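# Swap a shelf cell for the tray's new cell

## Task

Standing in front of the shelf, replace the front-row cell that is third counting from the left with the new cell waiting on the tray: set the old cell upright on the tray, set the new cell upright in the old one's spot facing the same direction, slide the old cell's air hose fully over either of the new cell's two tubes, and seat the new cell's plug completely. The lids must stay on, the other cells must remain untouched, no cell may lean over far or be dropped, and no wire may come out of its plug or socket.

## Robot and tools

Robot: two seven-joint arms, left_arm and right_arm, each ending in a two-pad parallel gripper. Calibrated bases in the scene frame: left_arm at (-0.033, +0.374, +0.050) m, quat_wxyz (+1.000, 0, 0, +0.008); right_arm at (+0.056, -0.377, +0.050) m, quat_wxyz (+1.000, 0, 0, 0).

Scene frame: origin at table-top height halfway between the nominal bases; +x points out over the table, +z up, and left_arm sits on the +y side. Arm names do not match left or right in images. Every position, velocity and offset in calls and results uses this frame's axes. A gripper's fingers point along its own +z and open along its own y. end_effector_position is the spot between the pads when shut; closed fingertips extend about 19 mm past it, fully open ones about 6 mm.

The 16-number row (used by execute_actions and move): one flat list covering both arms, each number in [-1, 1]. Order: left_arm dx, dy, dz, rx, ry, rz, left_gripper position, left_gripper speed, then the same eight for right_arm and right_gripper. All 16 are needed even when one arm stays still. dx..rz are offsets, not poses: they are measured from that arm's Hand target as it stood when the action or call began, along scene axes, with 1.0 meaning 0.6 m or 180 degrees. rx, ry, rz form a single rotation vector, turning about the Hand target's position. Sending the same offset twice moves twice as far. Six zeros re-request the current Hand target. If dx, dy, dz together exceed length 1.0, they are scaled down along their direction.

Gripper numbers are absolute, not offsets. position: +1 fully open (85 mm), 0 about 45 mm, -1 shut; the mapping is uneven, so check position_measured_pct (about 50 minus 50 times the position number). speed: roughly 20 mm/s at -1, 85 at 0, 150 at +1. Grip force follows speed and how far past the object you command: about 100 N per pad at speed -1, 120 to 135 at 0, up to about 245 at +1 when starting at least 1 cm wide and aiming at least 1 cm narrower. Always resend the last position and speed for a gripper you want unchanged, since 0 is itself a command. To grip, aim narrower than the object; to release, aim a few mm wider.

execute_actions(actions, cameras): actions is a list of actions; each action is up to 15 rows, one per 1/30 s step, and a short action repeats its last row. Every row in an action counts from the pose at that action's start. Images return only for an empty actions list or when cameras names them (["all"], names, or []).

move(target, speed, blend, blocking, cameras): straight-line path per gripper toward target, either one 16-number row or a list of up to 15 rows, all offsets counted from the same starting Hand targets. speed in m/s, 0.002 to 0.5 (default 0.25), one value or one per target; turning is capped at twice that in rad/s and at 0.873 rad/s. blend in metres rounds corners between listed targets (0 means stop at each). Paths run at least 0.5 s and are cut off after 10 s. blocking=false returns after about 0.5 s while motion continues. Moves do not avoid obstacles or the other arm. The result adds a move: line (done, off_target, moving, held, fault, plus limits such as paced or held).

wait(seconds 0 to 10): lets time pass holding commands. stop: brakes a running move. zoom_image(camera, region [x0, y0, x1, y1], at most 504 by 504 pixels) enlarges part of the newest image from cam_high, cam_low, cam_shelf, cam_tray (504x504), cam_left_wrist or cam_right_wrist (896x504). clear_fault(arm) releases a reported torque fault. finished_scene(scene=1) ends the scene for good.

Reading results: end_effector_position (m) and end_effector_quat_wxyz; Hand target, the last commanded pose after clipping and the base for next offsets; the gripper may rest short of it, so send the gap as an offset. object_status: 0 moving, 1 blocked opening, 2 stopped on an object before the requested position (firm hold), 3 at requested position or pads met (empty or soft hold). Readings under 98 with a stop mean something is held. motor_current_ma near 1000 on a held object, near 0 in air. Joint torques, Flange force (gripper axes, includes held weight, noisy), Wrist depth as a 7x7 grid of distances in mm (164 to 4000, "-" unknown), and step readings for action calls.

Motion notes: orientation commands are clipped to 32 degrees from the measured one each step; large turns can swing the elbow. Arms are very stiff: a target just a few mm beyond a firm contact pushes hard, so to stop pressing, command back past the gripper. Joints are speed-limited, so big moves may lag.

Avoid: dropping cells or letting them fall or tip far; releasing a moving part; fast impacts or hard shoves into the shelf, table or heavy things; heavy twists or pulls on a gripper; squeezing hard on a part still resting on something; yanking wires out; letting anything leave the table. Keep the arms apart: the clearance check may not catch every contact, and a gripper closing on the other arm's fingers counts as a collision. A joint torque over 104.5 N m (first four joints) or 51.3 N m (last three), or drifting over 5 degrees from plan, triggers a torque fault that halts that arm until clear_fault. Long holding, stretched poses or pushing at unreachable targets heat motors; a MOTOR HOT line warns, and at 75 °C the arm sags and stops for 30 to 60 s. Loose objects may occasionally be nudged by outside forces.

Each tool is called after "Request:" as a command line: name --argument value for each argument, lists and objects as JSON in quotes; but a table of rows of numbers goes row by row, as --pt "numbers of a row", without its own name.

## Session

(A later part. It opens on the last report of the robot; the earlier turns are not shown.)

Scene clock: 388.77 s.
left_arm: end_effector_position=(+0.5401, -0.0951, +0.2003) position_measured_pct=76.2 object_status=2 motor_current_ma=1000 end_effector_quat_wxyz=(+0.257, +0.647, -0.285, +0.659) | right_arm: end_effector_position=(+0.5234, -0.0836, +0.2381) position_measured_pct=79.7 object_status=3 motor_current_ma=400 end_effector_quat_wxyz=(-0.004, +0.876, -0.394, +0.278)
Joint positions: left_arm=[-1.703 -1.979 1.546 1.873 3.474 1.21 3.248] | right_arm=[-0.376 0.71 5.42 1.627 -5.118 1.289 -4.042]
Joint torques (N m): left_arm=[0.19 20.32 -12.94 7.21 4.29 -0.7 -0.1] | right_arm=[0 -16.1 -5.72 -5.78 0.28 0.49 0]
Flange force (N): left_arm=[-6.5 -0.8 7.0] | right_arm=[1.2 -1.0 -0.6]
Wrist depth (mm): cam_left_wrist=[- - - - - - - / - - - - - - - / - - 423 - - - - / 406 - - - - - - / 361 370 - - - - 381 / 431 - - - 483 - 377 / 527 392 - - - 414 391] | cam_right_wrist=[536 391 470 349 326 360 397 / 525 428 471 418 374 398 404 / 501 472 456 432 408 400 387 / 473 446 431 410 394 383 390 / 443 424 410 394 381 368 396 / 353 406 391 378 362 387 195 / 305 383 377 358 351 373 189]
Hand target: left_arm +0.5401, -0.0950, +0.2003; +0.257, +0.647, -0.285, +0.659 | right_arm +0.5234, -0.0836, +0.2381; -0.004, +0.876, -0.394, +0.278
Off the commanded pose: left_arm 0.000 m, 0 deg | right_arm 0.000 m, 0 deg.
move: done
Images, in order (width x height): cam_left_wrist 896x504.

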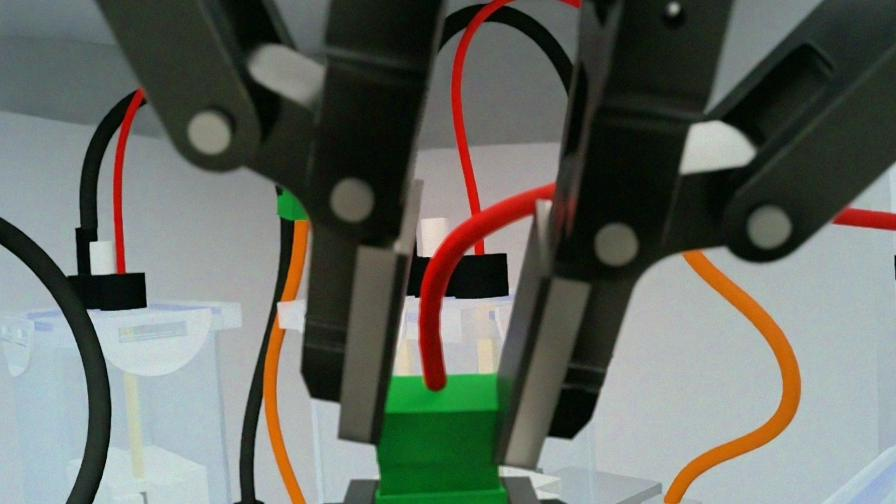

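Request:
move --target '[0,0,0,0,0,0,-0.75,-1, 0.0,0.0,-0.005,0,0,0,-0.60,-1]' --speed 0.01 --cameras '["cam_left_wrist","cam_shelf"]'

Request:
zoom_image --camera "cam_left_wrist" --region '[320, 344, 560, 504]'

Scene clock: 389.87 s.
left_arm: end_effector_position=(+0.5401, -0.0950, +0.2003) position_measured_pct=76.2 object_status=2 motor_current_ma=1000 end_effector_quat_wxyz=(+0.257, +0.647, -0.285, +0.659) | right_arm: end_effector_position=(+0.5234, -0.0836, +0.2351) position_measured_pct=79.7 object_status=3 motor_current_ma=400 end_effector_quat_wxyz=(-0.004, +0.876, -0.394, +0.278)
Joint positions: left_arm=[-1.703 -1.979 1.546 1.873 3.474 1.21 3.248] | right_arm=[-0.377 0.714 5.422 1.631 -5.114 1.285 -4.049]
Joint torques (N m): left_arm=[1.17 25.6 -17.72 10.31 7.47 -0.62 -0.18] | right_arm=[2.76 -10.67 -2.73 -3.91 -0.05 0.4 0.03]
Flange force (N): left_arm=[-17.3 -2.2 13.0] | right_arm=[1.6 -2.1 -12.7]
Wrist depth (mm): cam_left_wrist=[- - - - - - - / - - - - - - - / - - - - - - - / 407 - - - - - - / 362 370 - - - - 380 / 528 - - - 484 - 377 / 528 394 - - - 414 392] | cam_right_wrist=[536 392 474 349 324 359 398 / 527 439 469 444 371 399 400 / 498 467 450 430 405 397 386 / 471 443 426 408 393 381 388 / 442 424 407 392 379 367 393 / 340 405 388 374 359 383 193 / 303 381 375 203 350 376 187]
Hand target: left_arm +0.5401, -0.0950, +0.2003; +0.257, +0.647, -0.285, +0.659 | right_arm +0.5234, -0.0836, +0.2351; -0.004, +0.876, -0.394, +0.278
Off the commanded pose: left_arm 0.000 m, 0 deg | right_arm 0.000 m, 0 deg.
move: done
Images, in order (width x height): cam_shelf 504x504, cam_left_wrist 896x504.

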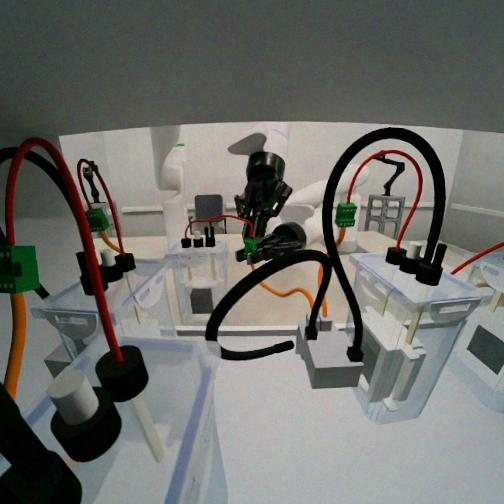

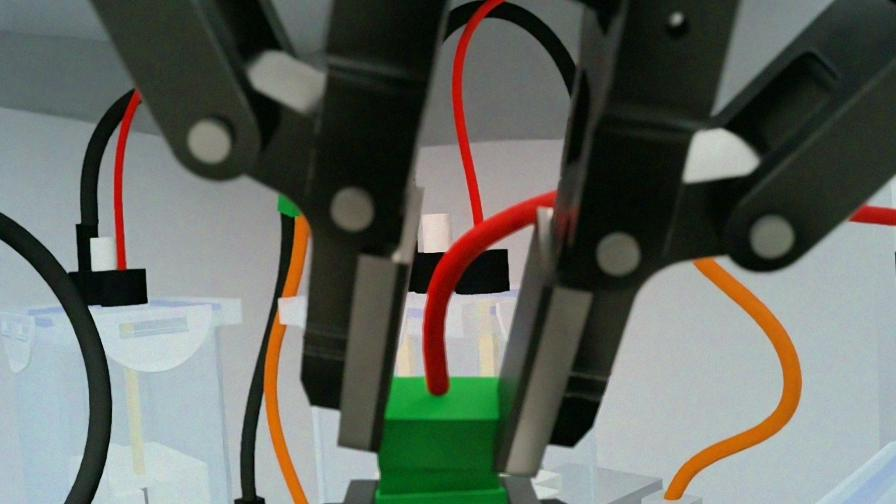

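Scaled by 2.100 from the camera's 896x504 image, which has a finer 1280x720 frame.

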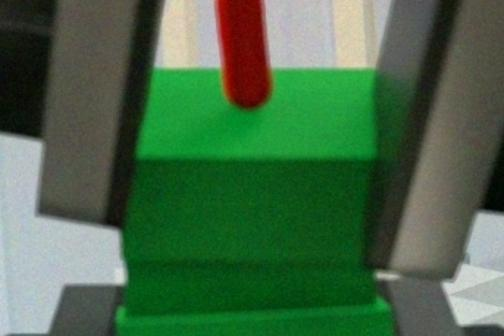

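Request:
execute_actions --actions '[]'

Request:
zoom_image --camera "cam_left_wrist" --region '[320, 200, 620, 504]'

Scene clock: 391.70 s.
left_arm: end_effector_position=(+0.5401, -0.0950, +0.2003) position_measured_pct=76.2 object_status=2 motor_current_ma=1000 end_effector_quat_wxyz=(+0.257, +0.647, -0.285, +0.659) | right_arm: end_effector_position=(+0.5234, -0.0836, +0.2351) position_measured_pct=79.7 object_status=3 motor_current_ma=400 end_effector_quat_wxyz=(-0.004, +0.876, -0.394, +0.278)
Joint positions: left_arm=[-1.703 -1.979 1.546 1.873 3.474 1.21 3.248] | right_arm=[-0.377 0.714 5.422 1.631 -5.114 1.285 -4.049]
Joint velocities: within noise
Joint torques (N m): left_arm=[1.13 25.73 -17.79 10.41 7.56 -0.63 -0.17] | right_arm=[2.79 -10.55 -2.67 -3.85 -0.07 0.41 0.03]
Flange force (N): left_arm=[-17.5 -2.1 13.2] | right_arm=[1.7 -2.1 -13.0]
Wrist depth (mm): cam_left_wrist=[- - - - - - - / - - - - - - - / - - - - - - - / 407 - - - - - - / 362 371 - - - - 380 / 531 - - - 483 - 376 / 527 393 - - - 414 391] | cam_right_wrist=[535 391 471 348 325 357 397 / 524 439 470 445 370 400 399 / 501 469 451 430 406 396 385 / 469 444 426 408 393 380 389 / 441 422 407 392 379 366 393 / 341 404 389 375 358 383 193 / 302 381 375 203 350 376 188]
Hand target: left_arm +0.5401, -0.0950, +0.2003; +0.257, +0.647, -0.285, +0.659 | right_arm +0.5234, -0.0836, +0.2351; -0.004, +0.876, -0.394, +0.278
Tool commands: left_gripper/position=-0.75 left_gripper/speed=-1.0 right_gripper/position=-0.6 right_gripper/speed=-1.0
Off the commanded pose: left_arm 0.000 m, 0 deg | right_arm 0.000 m, 0 deg.

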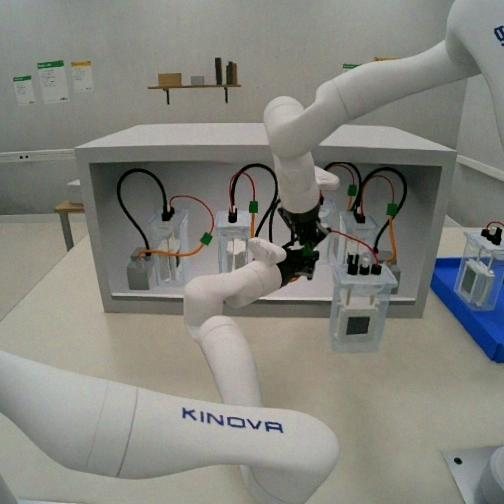

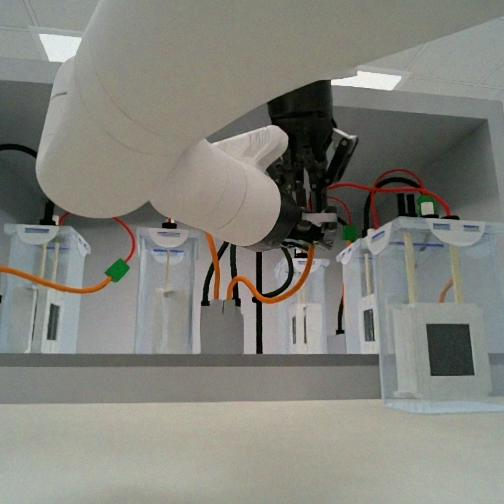

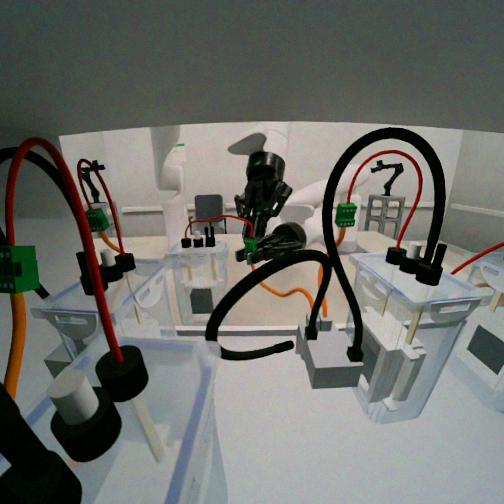

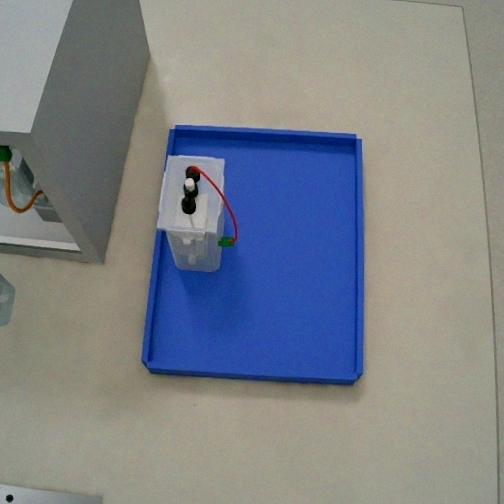

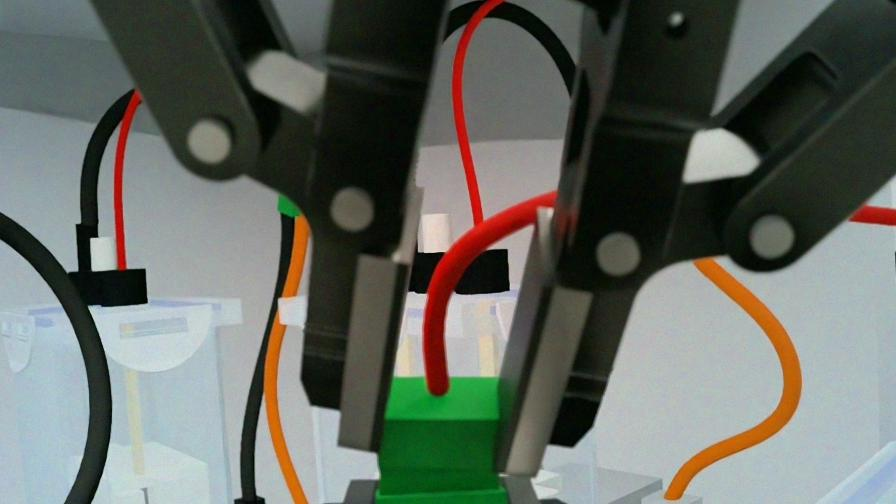

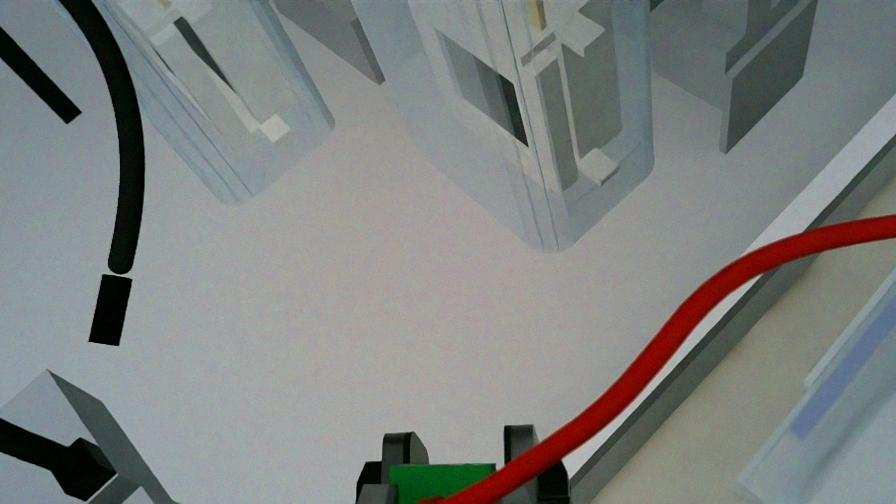

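Scaled by 1.658 from the camera's 896x504 image, which has a finer 1280x720 frame.

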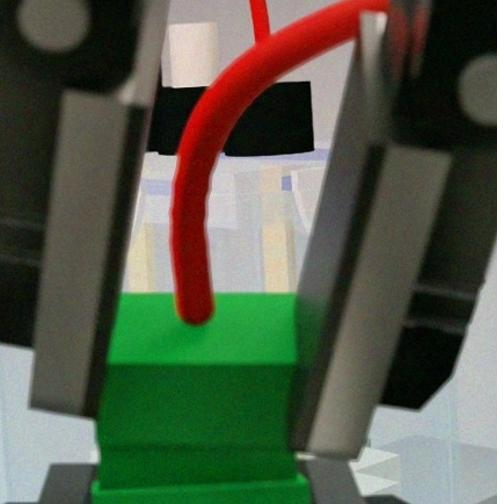

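Request:
zoom_image --camera "cam_shelf" --region '[215, 210, 305, 280]'

Request:
zoom_image --camera "cam_low" --region '[270, 170, 370, 260]'

Request:
zoom_image --camera "cam_shelf" --region '[320, 185, 370, 240]'

Request:
zoom_image --camera "cam_high" --region '[260, 220, 340, 280]'

Scaled by 5.600 from the camera's 504x504 image, which has a finer 720x720 frame.

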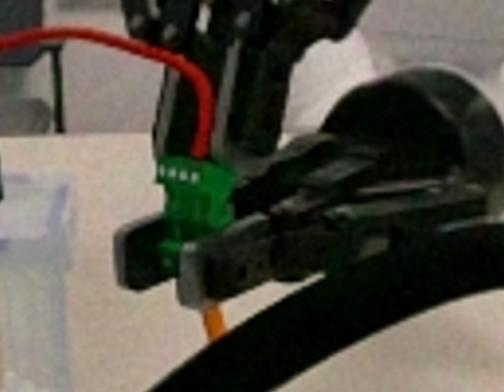

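Scaled by 5.040 from the camera's 504x504 image, which has a finer 720x720 frame.

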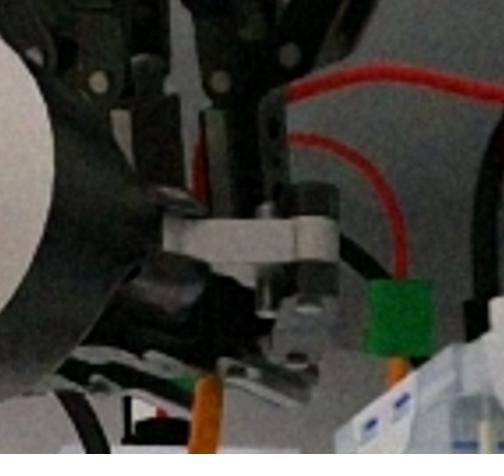

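Scaled by 9.164 from the camera's 504x504 image, which has a finer 720x720 frame.

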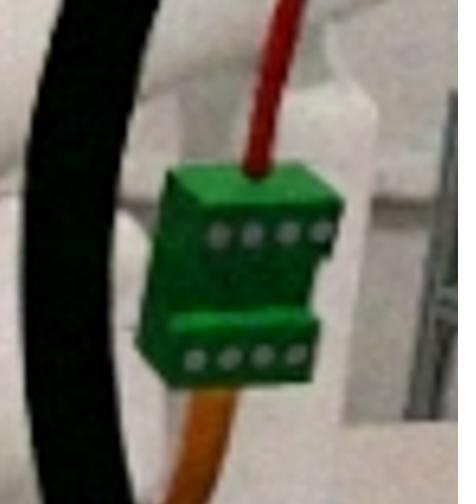

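Scaled by 6.300 from the camera's 504x504 image, which has a finer 720x720 frame.

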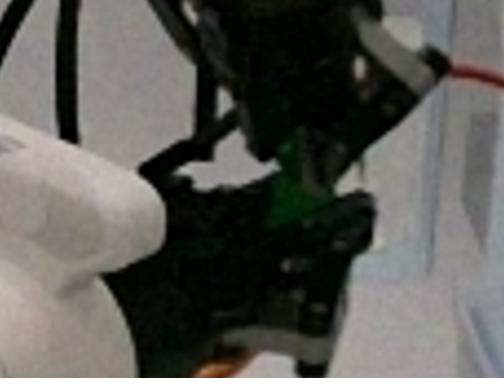

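Request:
move --target '[0,0,0,0,0,0,-0.75,-1,0,0,0.0017,0,0,0,-0.75,-1]' --speed 0.01

Request:
move --target '[0,0,0,0,0,0,-0.75,-1,0,0,-0.0033,0,0,0,-0.75,-1]' --speed 0.01 --cameras '["cam_left_wrist", "cam_shelf"]'

Request:
zoom_image --camera "cam_left_wrist" --region '[320, 200, 620, 504]'

Scene clock: 394.13 s.
left_arm: end_effector_position=(+0.5401, -0.0951, +0.2004) position_measured_pct=76.2 object_status=2 motor_current_ma=1000 end_effector_quat_wxyz=(+0.257, +0.647, -0.285, +0.659) | right_arm: end_effector_position=(+0.5234, -0.0836, +0.2361) position_measured_pct=81.0 object_status=2 motor_current_ma=1000 end_effector_quat_wxyz=(-0.004, +0.876, -0.394, +0.278)
Joint positions: left_arm=[-1.703 -1.979 1.546 1.873 3.474 1.21 3.248] | right_arm=[-0.376 0.713 5.421 1.63 -5.115 1.286 -4.046]
Joint torques (N m): left_arm=[0.57 23.63 -15.91 9.52 6.32 -0.74 -0.17] | right_arm=[2.13 -12.64 -3.39 -4.43 0.11 0.67 0.05]
Flange force (N): left_arm=[-13.5 -1.4 11.6] | right_arm=[0.9 -2.1 -8.6]
Wrist depth (mm): cam_left_wrist=[- - - - - - - / - - - - - - - / - - - - - - - / 407 - - - - - - / 360 370 - - - - 381 / 526 - - - 484 - 377 / 526 391 - - - 413 391] | cam_right_wrist=[536 392 473 349 325 359 397 / 523 433 469 446 372 400 399 / 501 467 453 430 405 398 386 / 472 443 429 409 393 381 391 / 442 422 407 392 378 367 393 / 341 405 390 375 360 382 194 / 303 381 375 359 340 376 188]
Hand target: left_arm +0.5401, -0.0950, +0.2003; +0.257, +0.647, -0.285, +0.659 | right_arm +0.5234, -0.0836, +0.2361; -0.004, +0.876, -0.394, +0.278
Off the commanded pose: left_arm 0.000 m, 0 deg | right_arm 0.000 m, 0 deg.
move: done

Scene clock: 394.83 s.
left_arm: end_effector_position=(+0.5401, -0.0950, +0.2003) position_measured_pct=76.2 object_status=2 motor_current_ma=1000 end_effector_quat_wxyz=(+0.257, +0.647, -0.285, +0.659) | right_arm: end_effector_position=(+0.5234, -0.0836, +0.2342) position_measured_pct=81.0 object_status=2 motor_current_ma=1000 end_effector_quat_wxyz=(-0.004, +0.876, -0.394, +0.278)
Joint positions: left_arm=[-1.703 -1.979 1.546 1.873 3.474 1.21 3.248] | right_arm=[-0.377 0.715 5.422 1.632 -5.112 1.284 -4.051]
Joint torques (N m): left_arm=[1.82 28.35 -20.2 11.9 9.16 -0.54 -0.22] | right_arm=[4.25 -7.9 -1.06 -3.08 -0.14 0.35 0.03]
Flange force (N): left_arm=[-22.8 -3.2 16.3] | right_arm=[1.8 -2.2 -19.1]
Wrist depth (mm): cam_left_wrist=[- - - - - - - / - - - - - - - / - - - - - - - / 407 - - - - - - / 357 370 - - - - 380 / 527 - - - 483 - 376 / 528 393 - - - 413 392] | cam_right_wrist=[535 393 475 350 324 359 399 / 522 434 468 444 370 399 397 / 499 469 453 431 405 396 385 / 466 444 427 409 392 380 389 / 441 422 405 389 377 365 392 / 339 404 388 374 360 382 193 / 298 381 374 202 339 375 187]
Hand target: left_arm +0.5401, -0.0950, +0.2003; +0.257, +0.647, -0.285, +0.659 | right_arm +0.5234, -0.0836, +0.2342; -0.004, +0.876, -0.394, +0.278
Off the commanded pose: left_arm 0.000 m, 0 deg | right_arm 0.000 m, 0 deg.
move: done
Images, in order (width x height): cam_shelf 504x504, cam_left_wrist 896x504.

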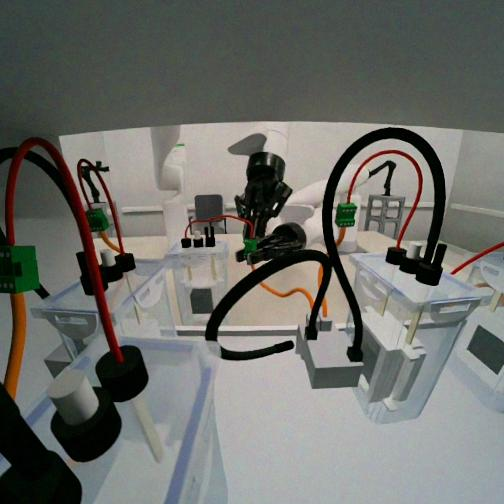

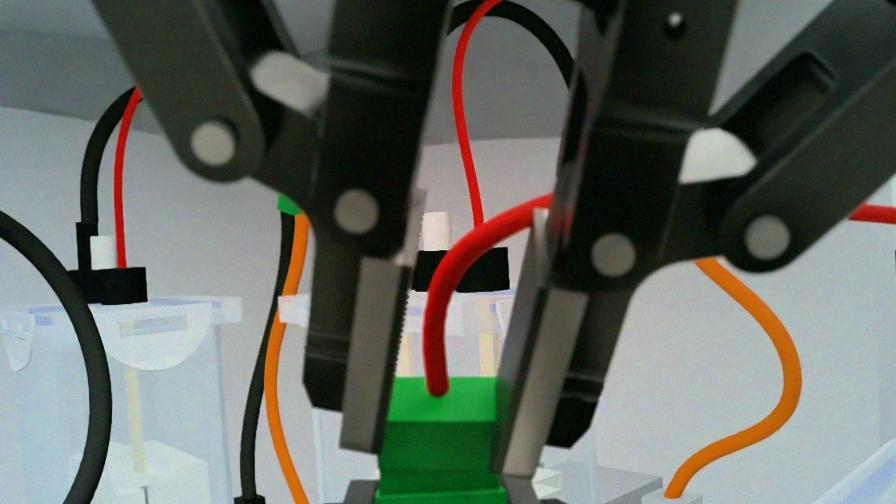

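Scaled by 1.658 from the camera's 896x504 image, which has a finer 1280x720 frame.

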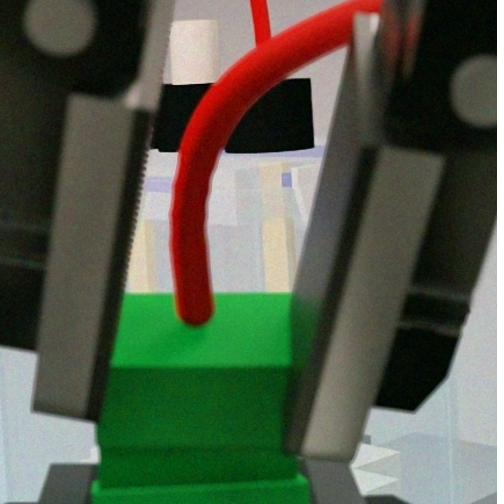

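Request:
zoom_image --camera "cam_left_wrist" --region '[370, 364, 520, 504]'

Request:
zoom_image --camera "cam_shelf" --region '[230, 225, 270, 265]'

Scaled by 3.360 from the camera's 896x504 image, which has a finer 1280x720 frame.

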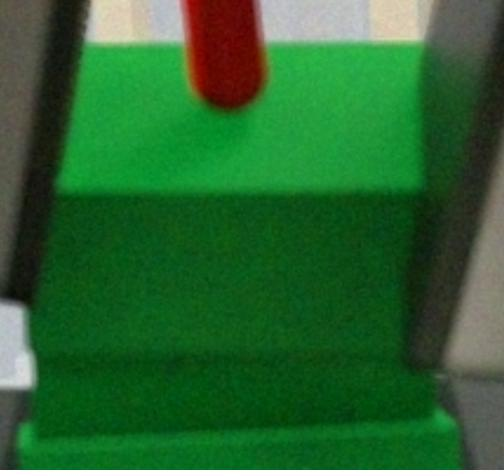

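Scaled by 12.600 from the camera's 504x504 image, which has a finer 720x720 frame.

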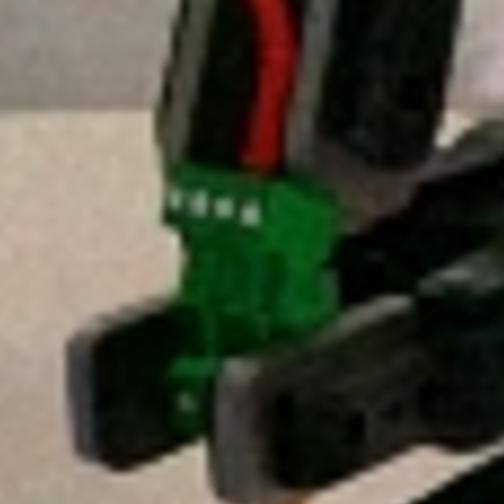

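Request:
move --target '[0,0,0,0,0,0,-0.75,-1,0.0062,-0.0038,0.007,0.0353,0.0589,0,-0.75,-1]' --speed 0.02 --cameras '["cam_left_wrist", "cam_shelf"]'

Request:
zoom_image --camera "cam_left_wrist" --region '[370, 364, 520, 504]'

Request:
zoom_image --camera "cam_shelf" --region '[230, 225, 270, 265]'

Scene clock: 403.60 s.
left_arm: end_effector_position=(+0.5401, -0.0951, +0.2003) position_measured_pct=76.2 object_status=2 motor_current_ma=1000 end_effector_quat_wxyz=(+0.257, +0.647, -0.285, +0.659) | right_arm: end_effector_position=(+0.5271, -0.0859, +0.2384) position_measured_pct=81.0 object_status=2 motor_current_ma=1000 end_effector_quat_wxyz=(-0.016, +0.896, -0.407, +0.174)
Joint positions: left_arm=[-1.703 -1.979 1.546 1.873 3.474 1.21 3.248] | right_arm=[-0.218 0.731 5.323 1.528 -5.289 1.252 -3.83]
Joint torques (N m): left_arm=[-1.52 27.28 -18.74 11.01 8.06 -2.11 -0.19] | right_arm=[0.36 -8.76 -4.17 -1.44 -1.71 0.76 0.02]
Flange force (N): left_arm=[-19.8 2.0 7.8] | right_arm=[4.4 -6.2 -13.6]
Wrist depth (mm): cam_left_wrist=[- - - - - - - / - - - - - - - / 542 - - - - - - / 428 - - - - - 385 / 359 371 342 - 323 409 382 / 528 - - - 483 419 376 / 527 396 - - - 414 396] | cam_right_wrist=[447 433 424 395 377 385 377 / 439 424 411 399 385 377 402 / 419 411 399 386 376 369 397 / 405 398 388 377 367 393 390 / 393 386 375 367 358 385 197 / 302 376 366 357 382 379 193 / 293 359 358 167 374 368 189]
Hand target: left_arm +0.5401, -0.0950, +0.2003; +0.257, +0.647, -0.285, +0.659 | right_arm +0.5271, -0.0859, +0.2384; -0.016, +0.896, -0.407, +0.174
Off the commanded pose: left_arm 0.000 m, 0 deg | right_arm 0.000 m, 0 deg.
move: done
Images, in order (width x height): cam_shelf 504x504, cam_left_wrist 896x504.

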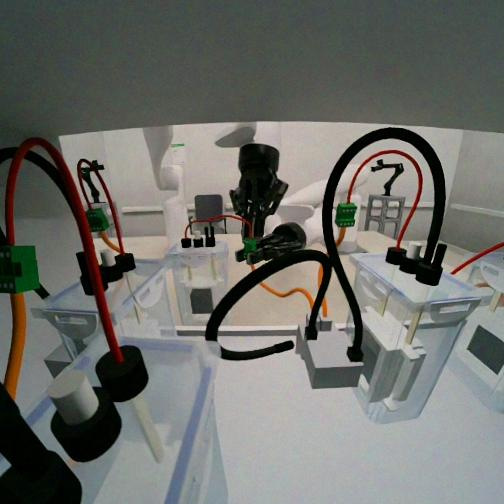

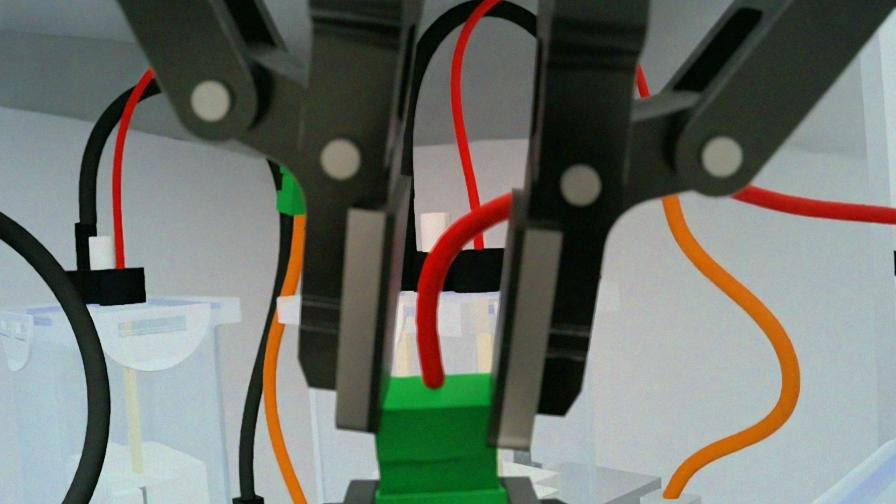

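Scaled by 3.360 from the camera's 896x504 image, which has a finer 1280x720 frame.

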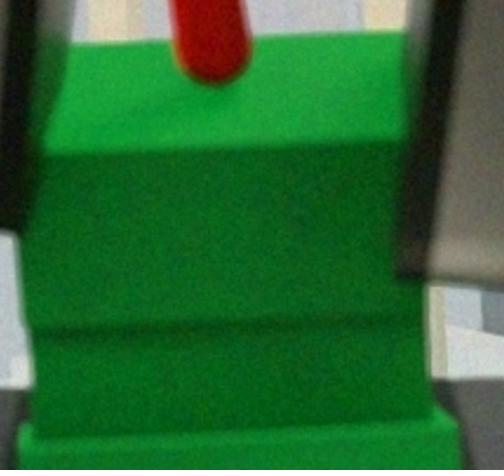

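Scaled by 12.600 from the camera's 504x504 image, which has a finer 720x720 frame.

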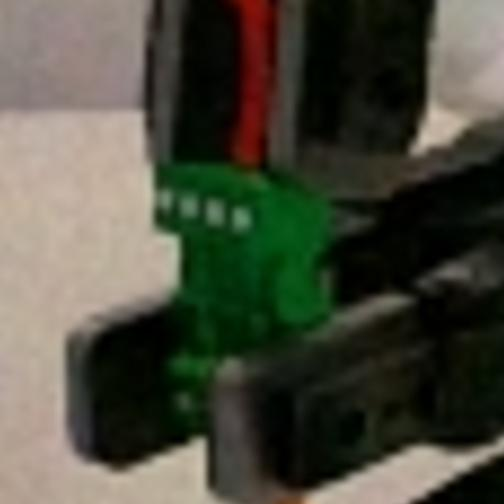

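Request:
move --target '[0,0,0,0,0,0,-0.75,-1,0.0026,-0.0026,-0.001,0.0236,0.0236,0,-0.75,-1]' --speed 0.02 --cameras '["cam_left_wrist"]'

Request:
zoom_image --camera "cam_left_wrist" --region '[370, 364, 520, 504]'

Scene clock: 406.93 s.
left_arm: end_effector_position=(+0.5401, -0.0950, +0.2004) position_measured_pct=76.2 object_status=2 motor_current_ma=1000 end_effector_quat_wxyz=(+0.257, +0.647, -0.285, +0.659) | right_arm: end_effector_position=(+0.5285, -0.0873, +0.2378) position_measured_pct=81.0 object_status=2 motor_current_ma=1000 end_effector_quat_wxyz=(-0.034, +0.901, -0.414, +0.126)
Joint positions: left_arm=[-1.703 -1.979 1.546 1.873 3.474 1.211 3.248] | right_arm=[-0.134 0.747 5.273 1.503 -5.36 1.222 -3.751]
Joint torques (N m): left_arm=[-2.94 27.44 -18.29 9.91 7.65 -2.97 0.01] | right_arm=[22.62 -1.54 11.19 -16.19 4.8 -0.59 0.57]
Flange force (N): left_arm=[-19.0 4.3 0.9] | right_arm=[-44.2 34.8 -33.0]
Wrist depth (mm): cam_left_wrist=[- - - - - - 374 / - - - - - - - / 543 - 426 - - - - / 434 - - - - - 379 / 359 371 - - 324 409 381 / 527 - - - 483 419 376 / 527 398 - - - 413 391] | cam_right_wrist=[413 407 396 385 373 364 386 / 404 396 388 377 368 359 387 / 395 388 381 369 360 388 382 / 390 382 374 363 356 385 222 / 322 375 366 359 385 378 193 / 296 366 359 352 379 375 191 / 282 322 352 186 370 369 188]
Hand target: left_arm +0.5401, -0.0950, +0.2003; +0.257, +0.647, -0.285, +0.659 | right_arm +0.5287, -0.0874, +0.2378; -0.034, +0.901, -0.414, +0.126
Off the commanded pose: left_arm 0.000 m, 0 deg | right_arm 0.000 m, 0 deg.
move: done
Images, in order (width x height): cam_left_wrist 896x504.

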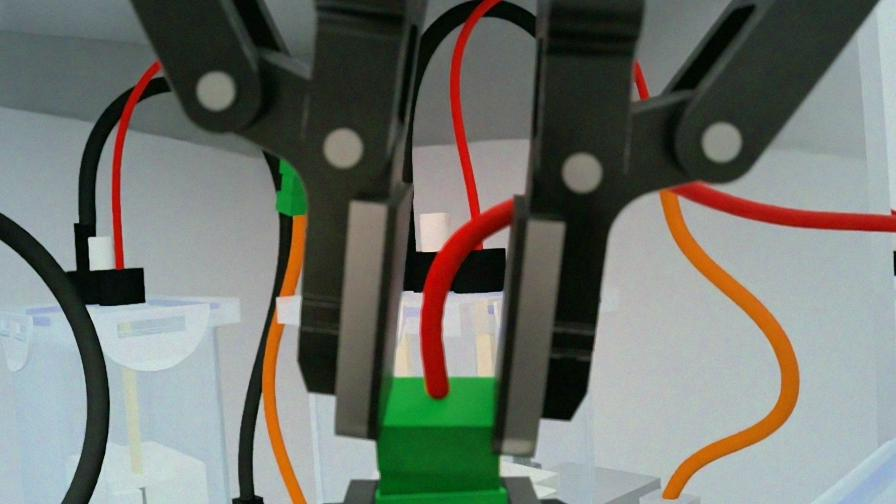

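Scaled by 3.360 from the camera's 896x504 image, which has a finer 1280x720 frame.

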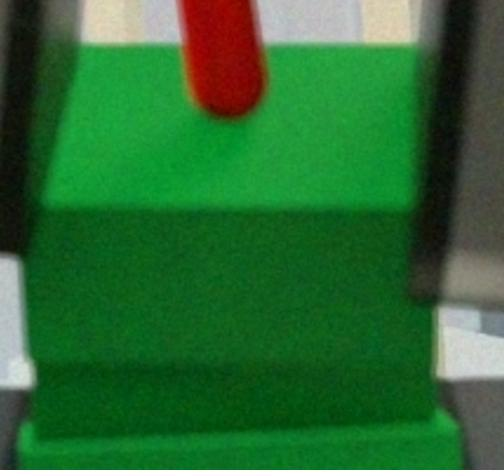

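Request:
move --target '[0,0,0,0,0,0,-0.75,-1,-0.0026,0.0026,0.0025,-0.0236,-0.0236,0,-0.75,-1]' --speed 0.02 --cameras '["cam_left_wrist","cam_high","cam_low","cam_right_wrist"]'

Request:
zoom_image --camera "cam_high" --region '[240, 90, 400, 290]'

Request:
zoom_image --camera "cam_left_wrist" --region '[370, 364, 520, 504]'

Scene clock: 410.73 s.
left_arm: end_effector_position=(+0.5401, -0.0951, +0.2004) position_measured_pct=76.2 object_status=2 motor_current_ma=1000 end_effector_quat_wxyz=(+0.257, +0.647, -0.285, +0.659) | right_arm: end_effector_position=(+0.5271, -0.0859, +0.2393) position_measured_pct=81.0 object_status=2 motor_current_ma=1000 end_effector_quat_wxyz=(-0.016, +0.896, -0.407, +0.174)
Joint positions: left_arm=[-1.703 -1.979 1.546 1.873 3.474 1.21 3.248] | right_arm=[-0.218 0.73 5.322 1.526 -5.29 1.253 -3.828]
Joint torques (N m): left_arm=[-0.05 22.13 -14.44 9.91 5.67 -0.81 -0.07] | right_arm=[3.47 -14.46 -2.71 -5.59 1.4 1.32 0]
Flange force (N): left_arm=[-11.1 -0.9 13.9] | right_arm=[-4.4 -1.2 -7.2]
Wrist depth (mm): cam_left_wrist=[- - - - - - - / - - - - - - - / 532 - 424 - - - - / 434 - - - - - 383 / 362 371 353 - 323 409 380 / 530 - - - 484 419 377 / 527 399 - - - 364 390] | cam_right_wrist=[448 432 423 406 389 387 378 / 436 425 411 398 386 376 401 / 419 411 398 386 376 369 397 / 403 398 387 377 365 392 390 / 393 386 375 368 358 386 197 / 301 375 367 358 382 379 194 / 295 359 357 186 371 195 189]
Hand target: left_arm +0.5401, -0.0950, +0.2003; +0.257, +0.647, -0.285, +0.659 | right_arm +0.5271, -0.0859, +0.2393; -0.016, +0.896, -0.407, +0.174
Off the commanded pose: left_arm 0.000 m, 0 deg | right_arm 0.000 m, 0 deg.
move: done
Images, in order (width x height): cam_high 504x504, cam_low 504x504, cam_left_wrist 896x504, cam_right_wrist 896x504.

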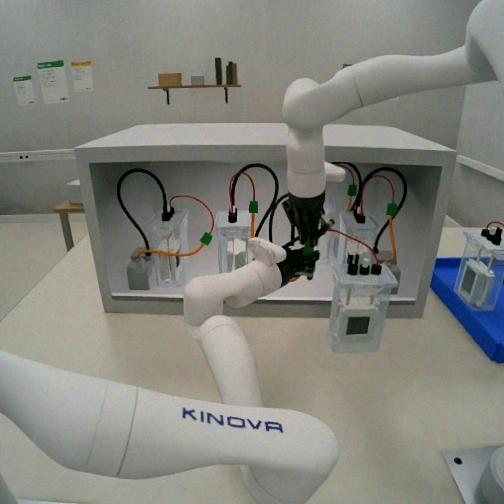

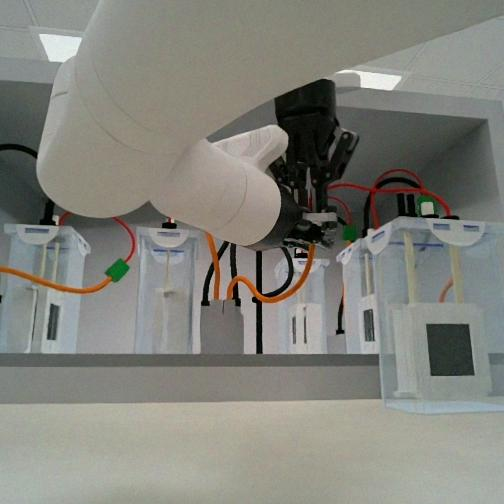

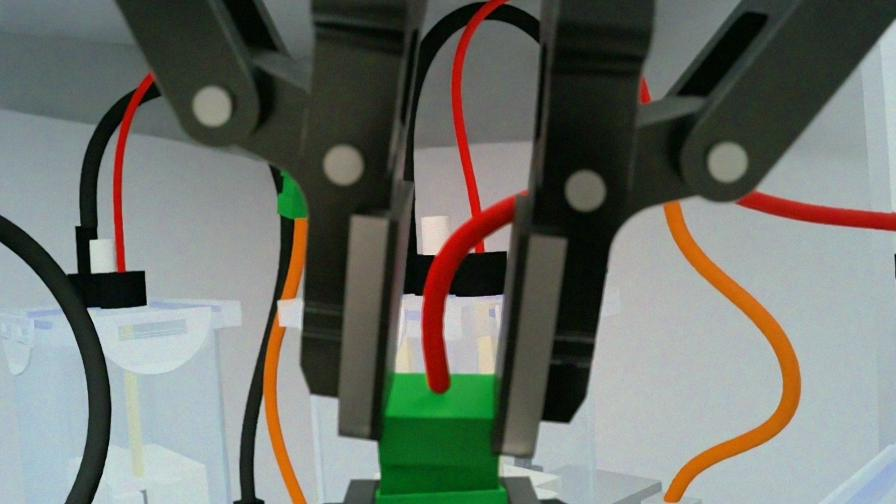

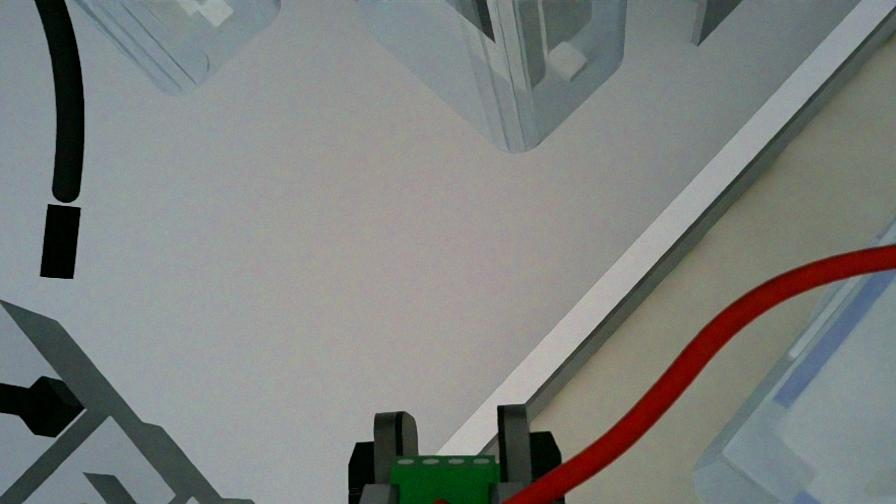

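Scaled by 2.520 from the camera's 504x504 image, which has a finer 720x720 frame.

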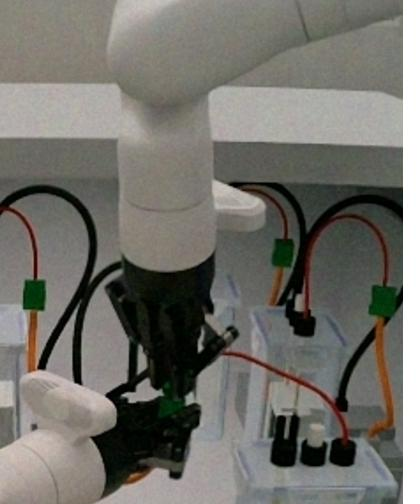

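Scaled by 3.360 from the camera's 896x504 image, which has a finer 1280x720 frame.

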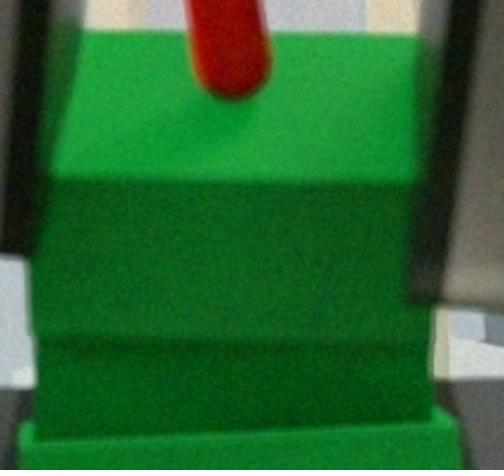

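Request:
move --target '[0,0,0,0,0,0,-0.75,-1,0,0,0,0,0,0,-0.3,-1]' --speed 0.02 --cameras '["cam_left_wrist","cam_right_wrist"]'

Request:
zoom_image --camera "cam_left_wrist" --region '[320, 304, 570, 504]'

Scene clock: 413.30 s.
left_arm: end_effector_position=(+0.5401, -0.0950, +0.2004) position_measured_pct=76.2 object_status=2 motor_current_ma=1000 end_effector_quat_wxyz=(+0.257, +0.647, -0.285, +0.659) | right_arm: end_effector_position=(+0.5271, -0.0859, +0.2392) position_measured_pct=64.9 object_status=0 motor_current_ma=0 end_effector_quat_wxyz=(-0.016, +0.896, -0.407, +0.174)
Joint positions: left_arm=[-1.703 -1.979 1.546 1.873 3.474 1.21 3.248] | right_arm=[-0.218 0.73 5.323 1.526 -5.29 1.253 -3.828]
Joint torques (N m): left_arm=[0.35 17.01 -10.17 5.45 2.42 -0.35 -0.06] | right_arm=[-0.75 -19.71 -7.63 -7.68 0.66 0.23 -0.01]
Flange force (N): left_arm=[-0.1 -1.1 5.4] | right_arm=[-0.1 0.4 5.5]
Wrist depth (mm): cam_left_wrist=[- - - - 472 - - / - - - - 475 - - / - - 433 - - - - / 408 - 666 - - - - / 363 - 384 - 380 - 381 / 431 - 662 - - - - / 528 405 669 - 415 - 399] | cam_right_wrist=[444 431 423 396 380 387 378 / 433 424 410 398 386 376 403 / 420 410 398 386 375 367 397 / 399 396 386 375 366 391 390 / 393 385 375 367 362 386 198 / 300 375 364 356 384 378 193 / 294 360 355 186 378 - 189]
Hand target: left_arm +0.5401, -0.0950, +0.2003; +0.257, +0.647, -0.285, +0.659 | right_arm +0.5271, -0.0859, +0.2393; -0.016, +0.896, -0.407, +0.174
Off the commanded pose: left_arm 0.000 m, 0 deg | right_arm 0.000 m, 0 deg.
move: done
Images, in order (width x height): cam_left_wrist 896x504, cam_right_wrist 896x504.

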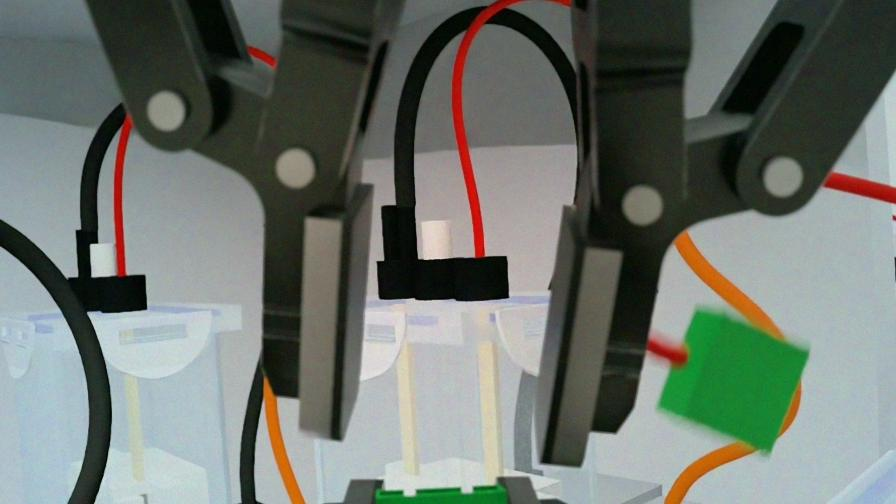

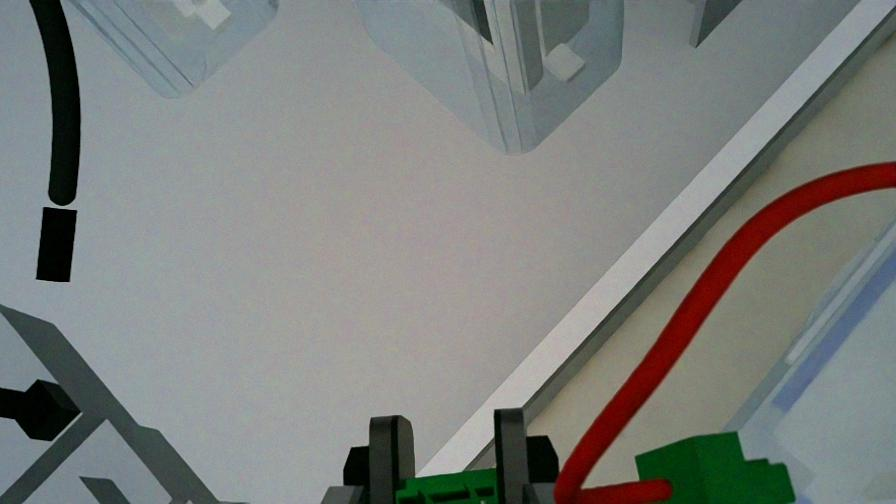

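Scaled by 2.016 from the camera's 896x504 image, which has a finer 1280x720 frame.

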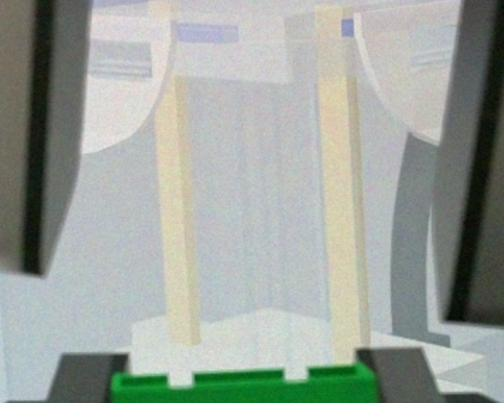

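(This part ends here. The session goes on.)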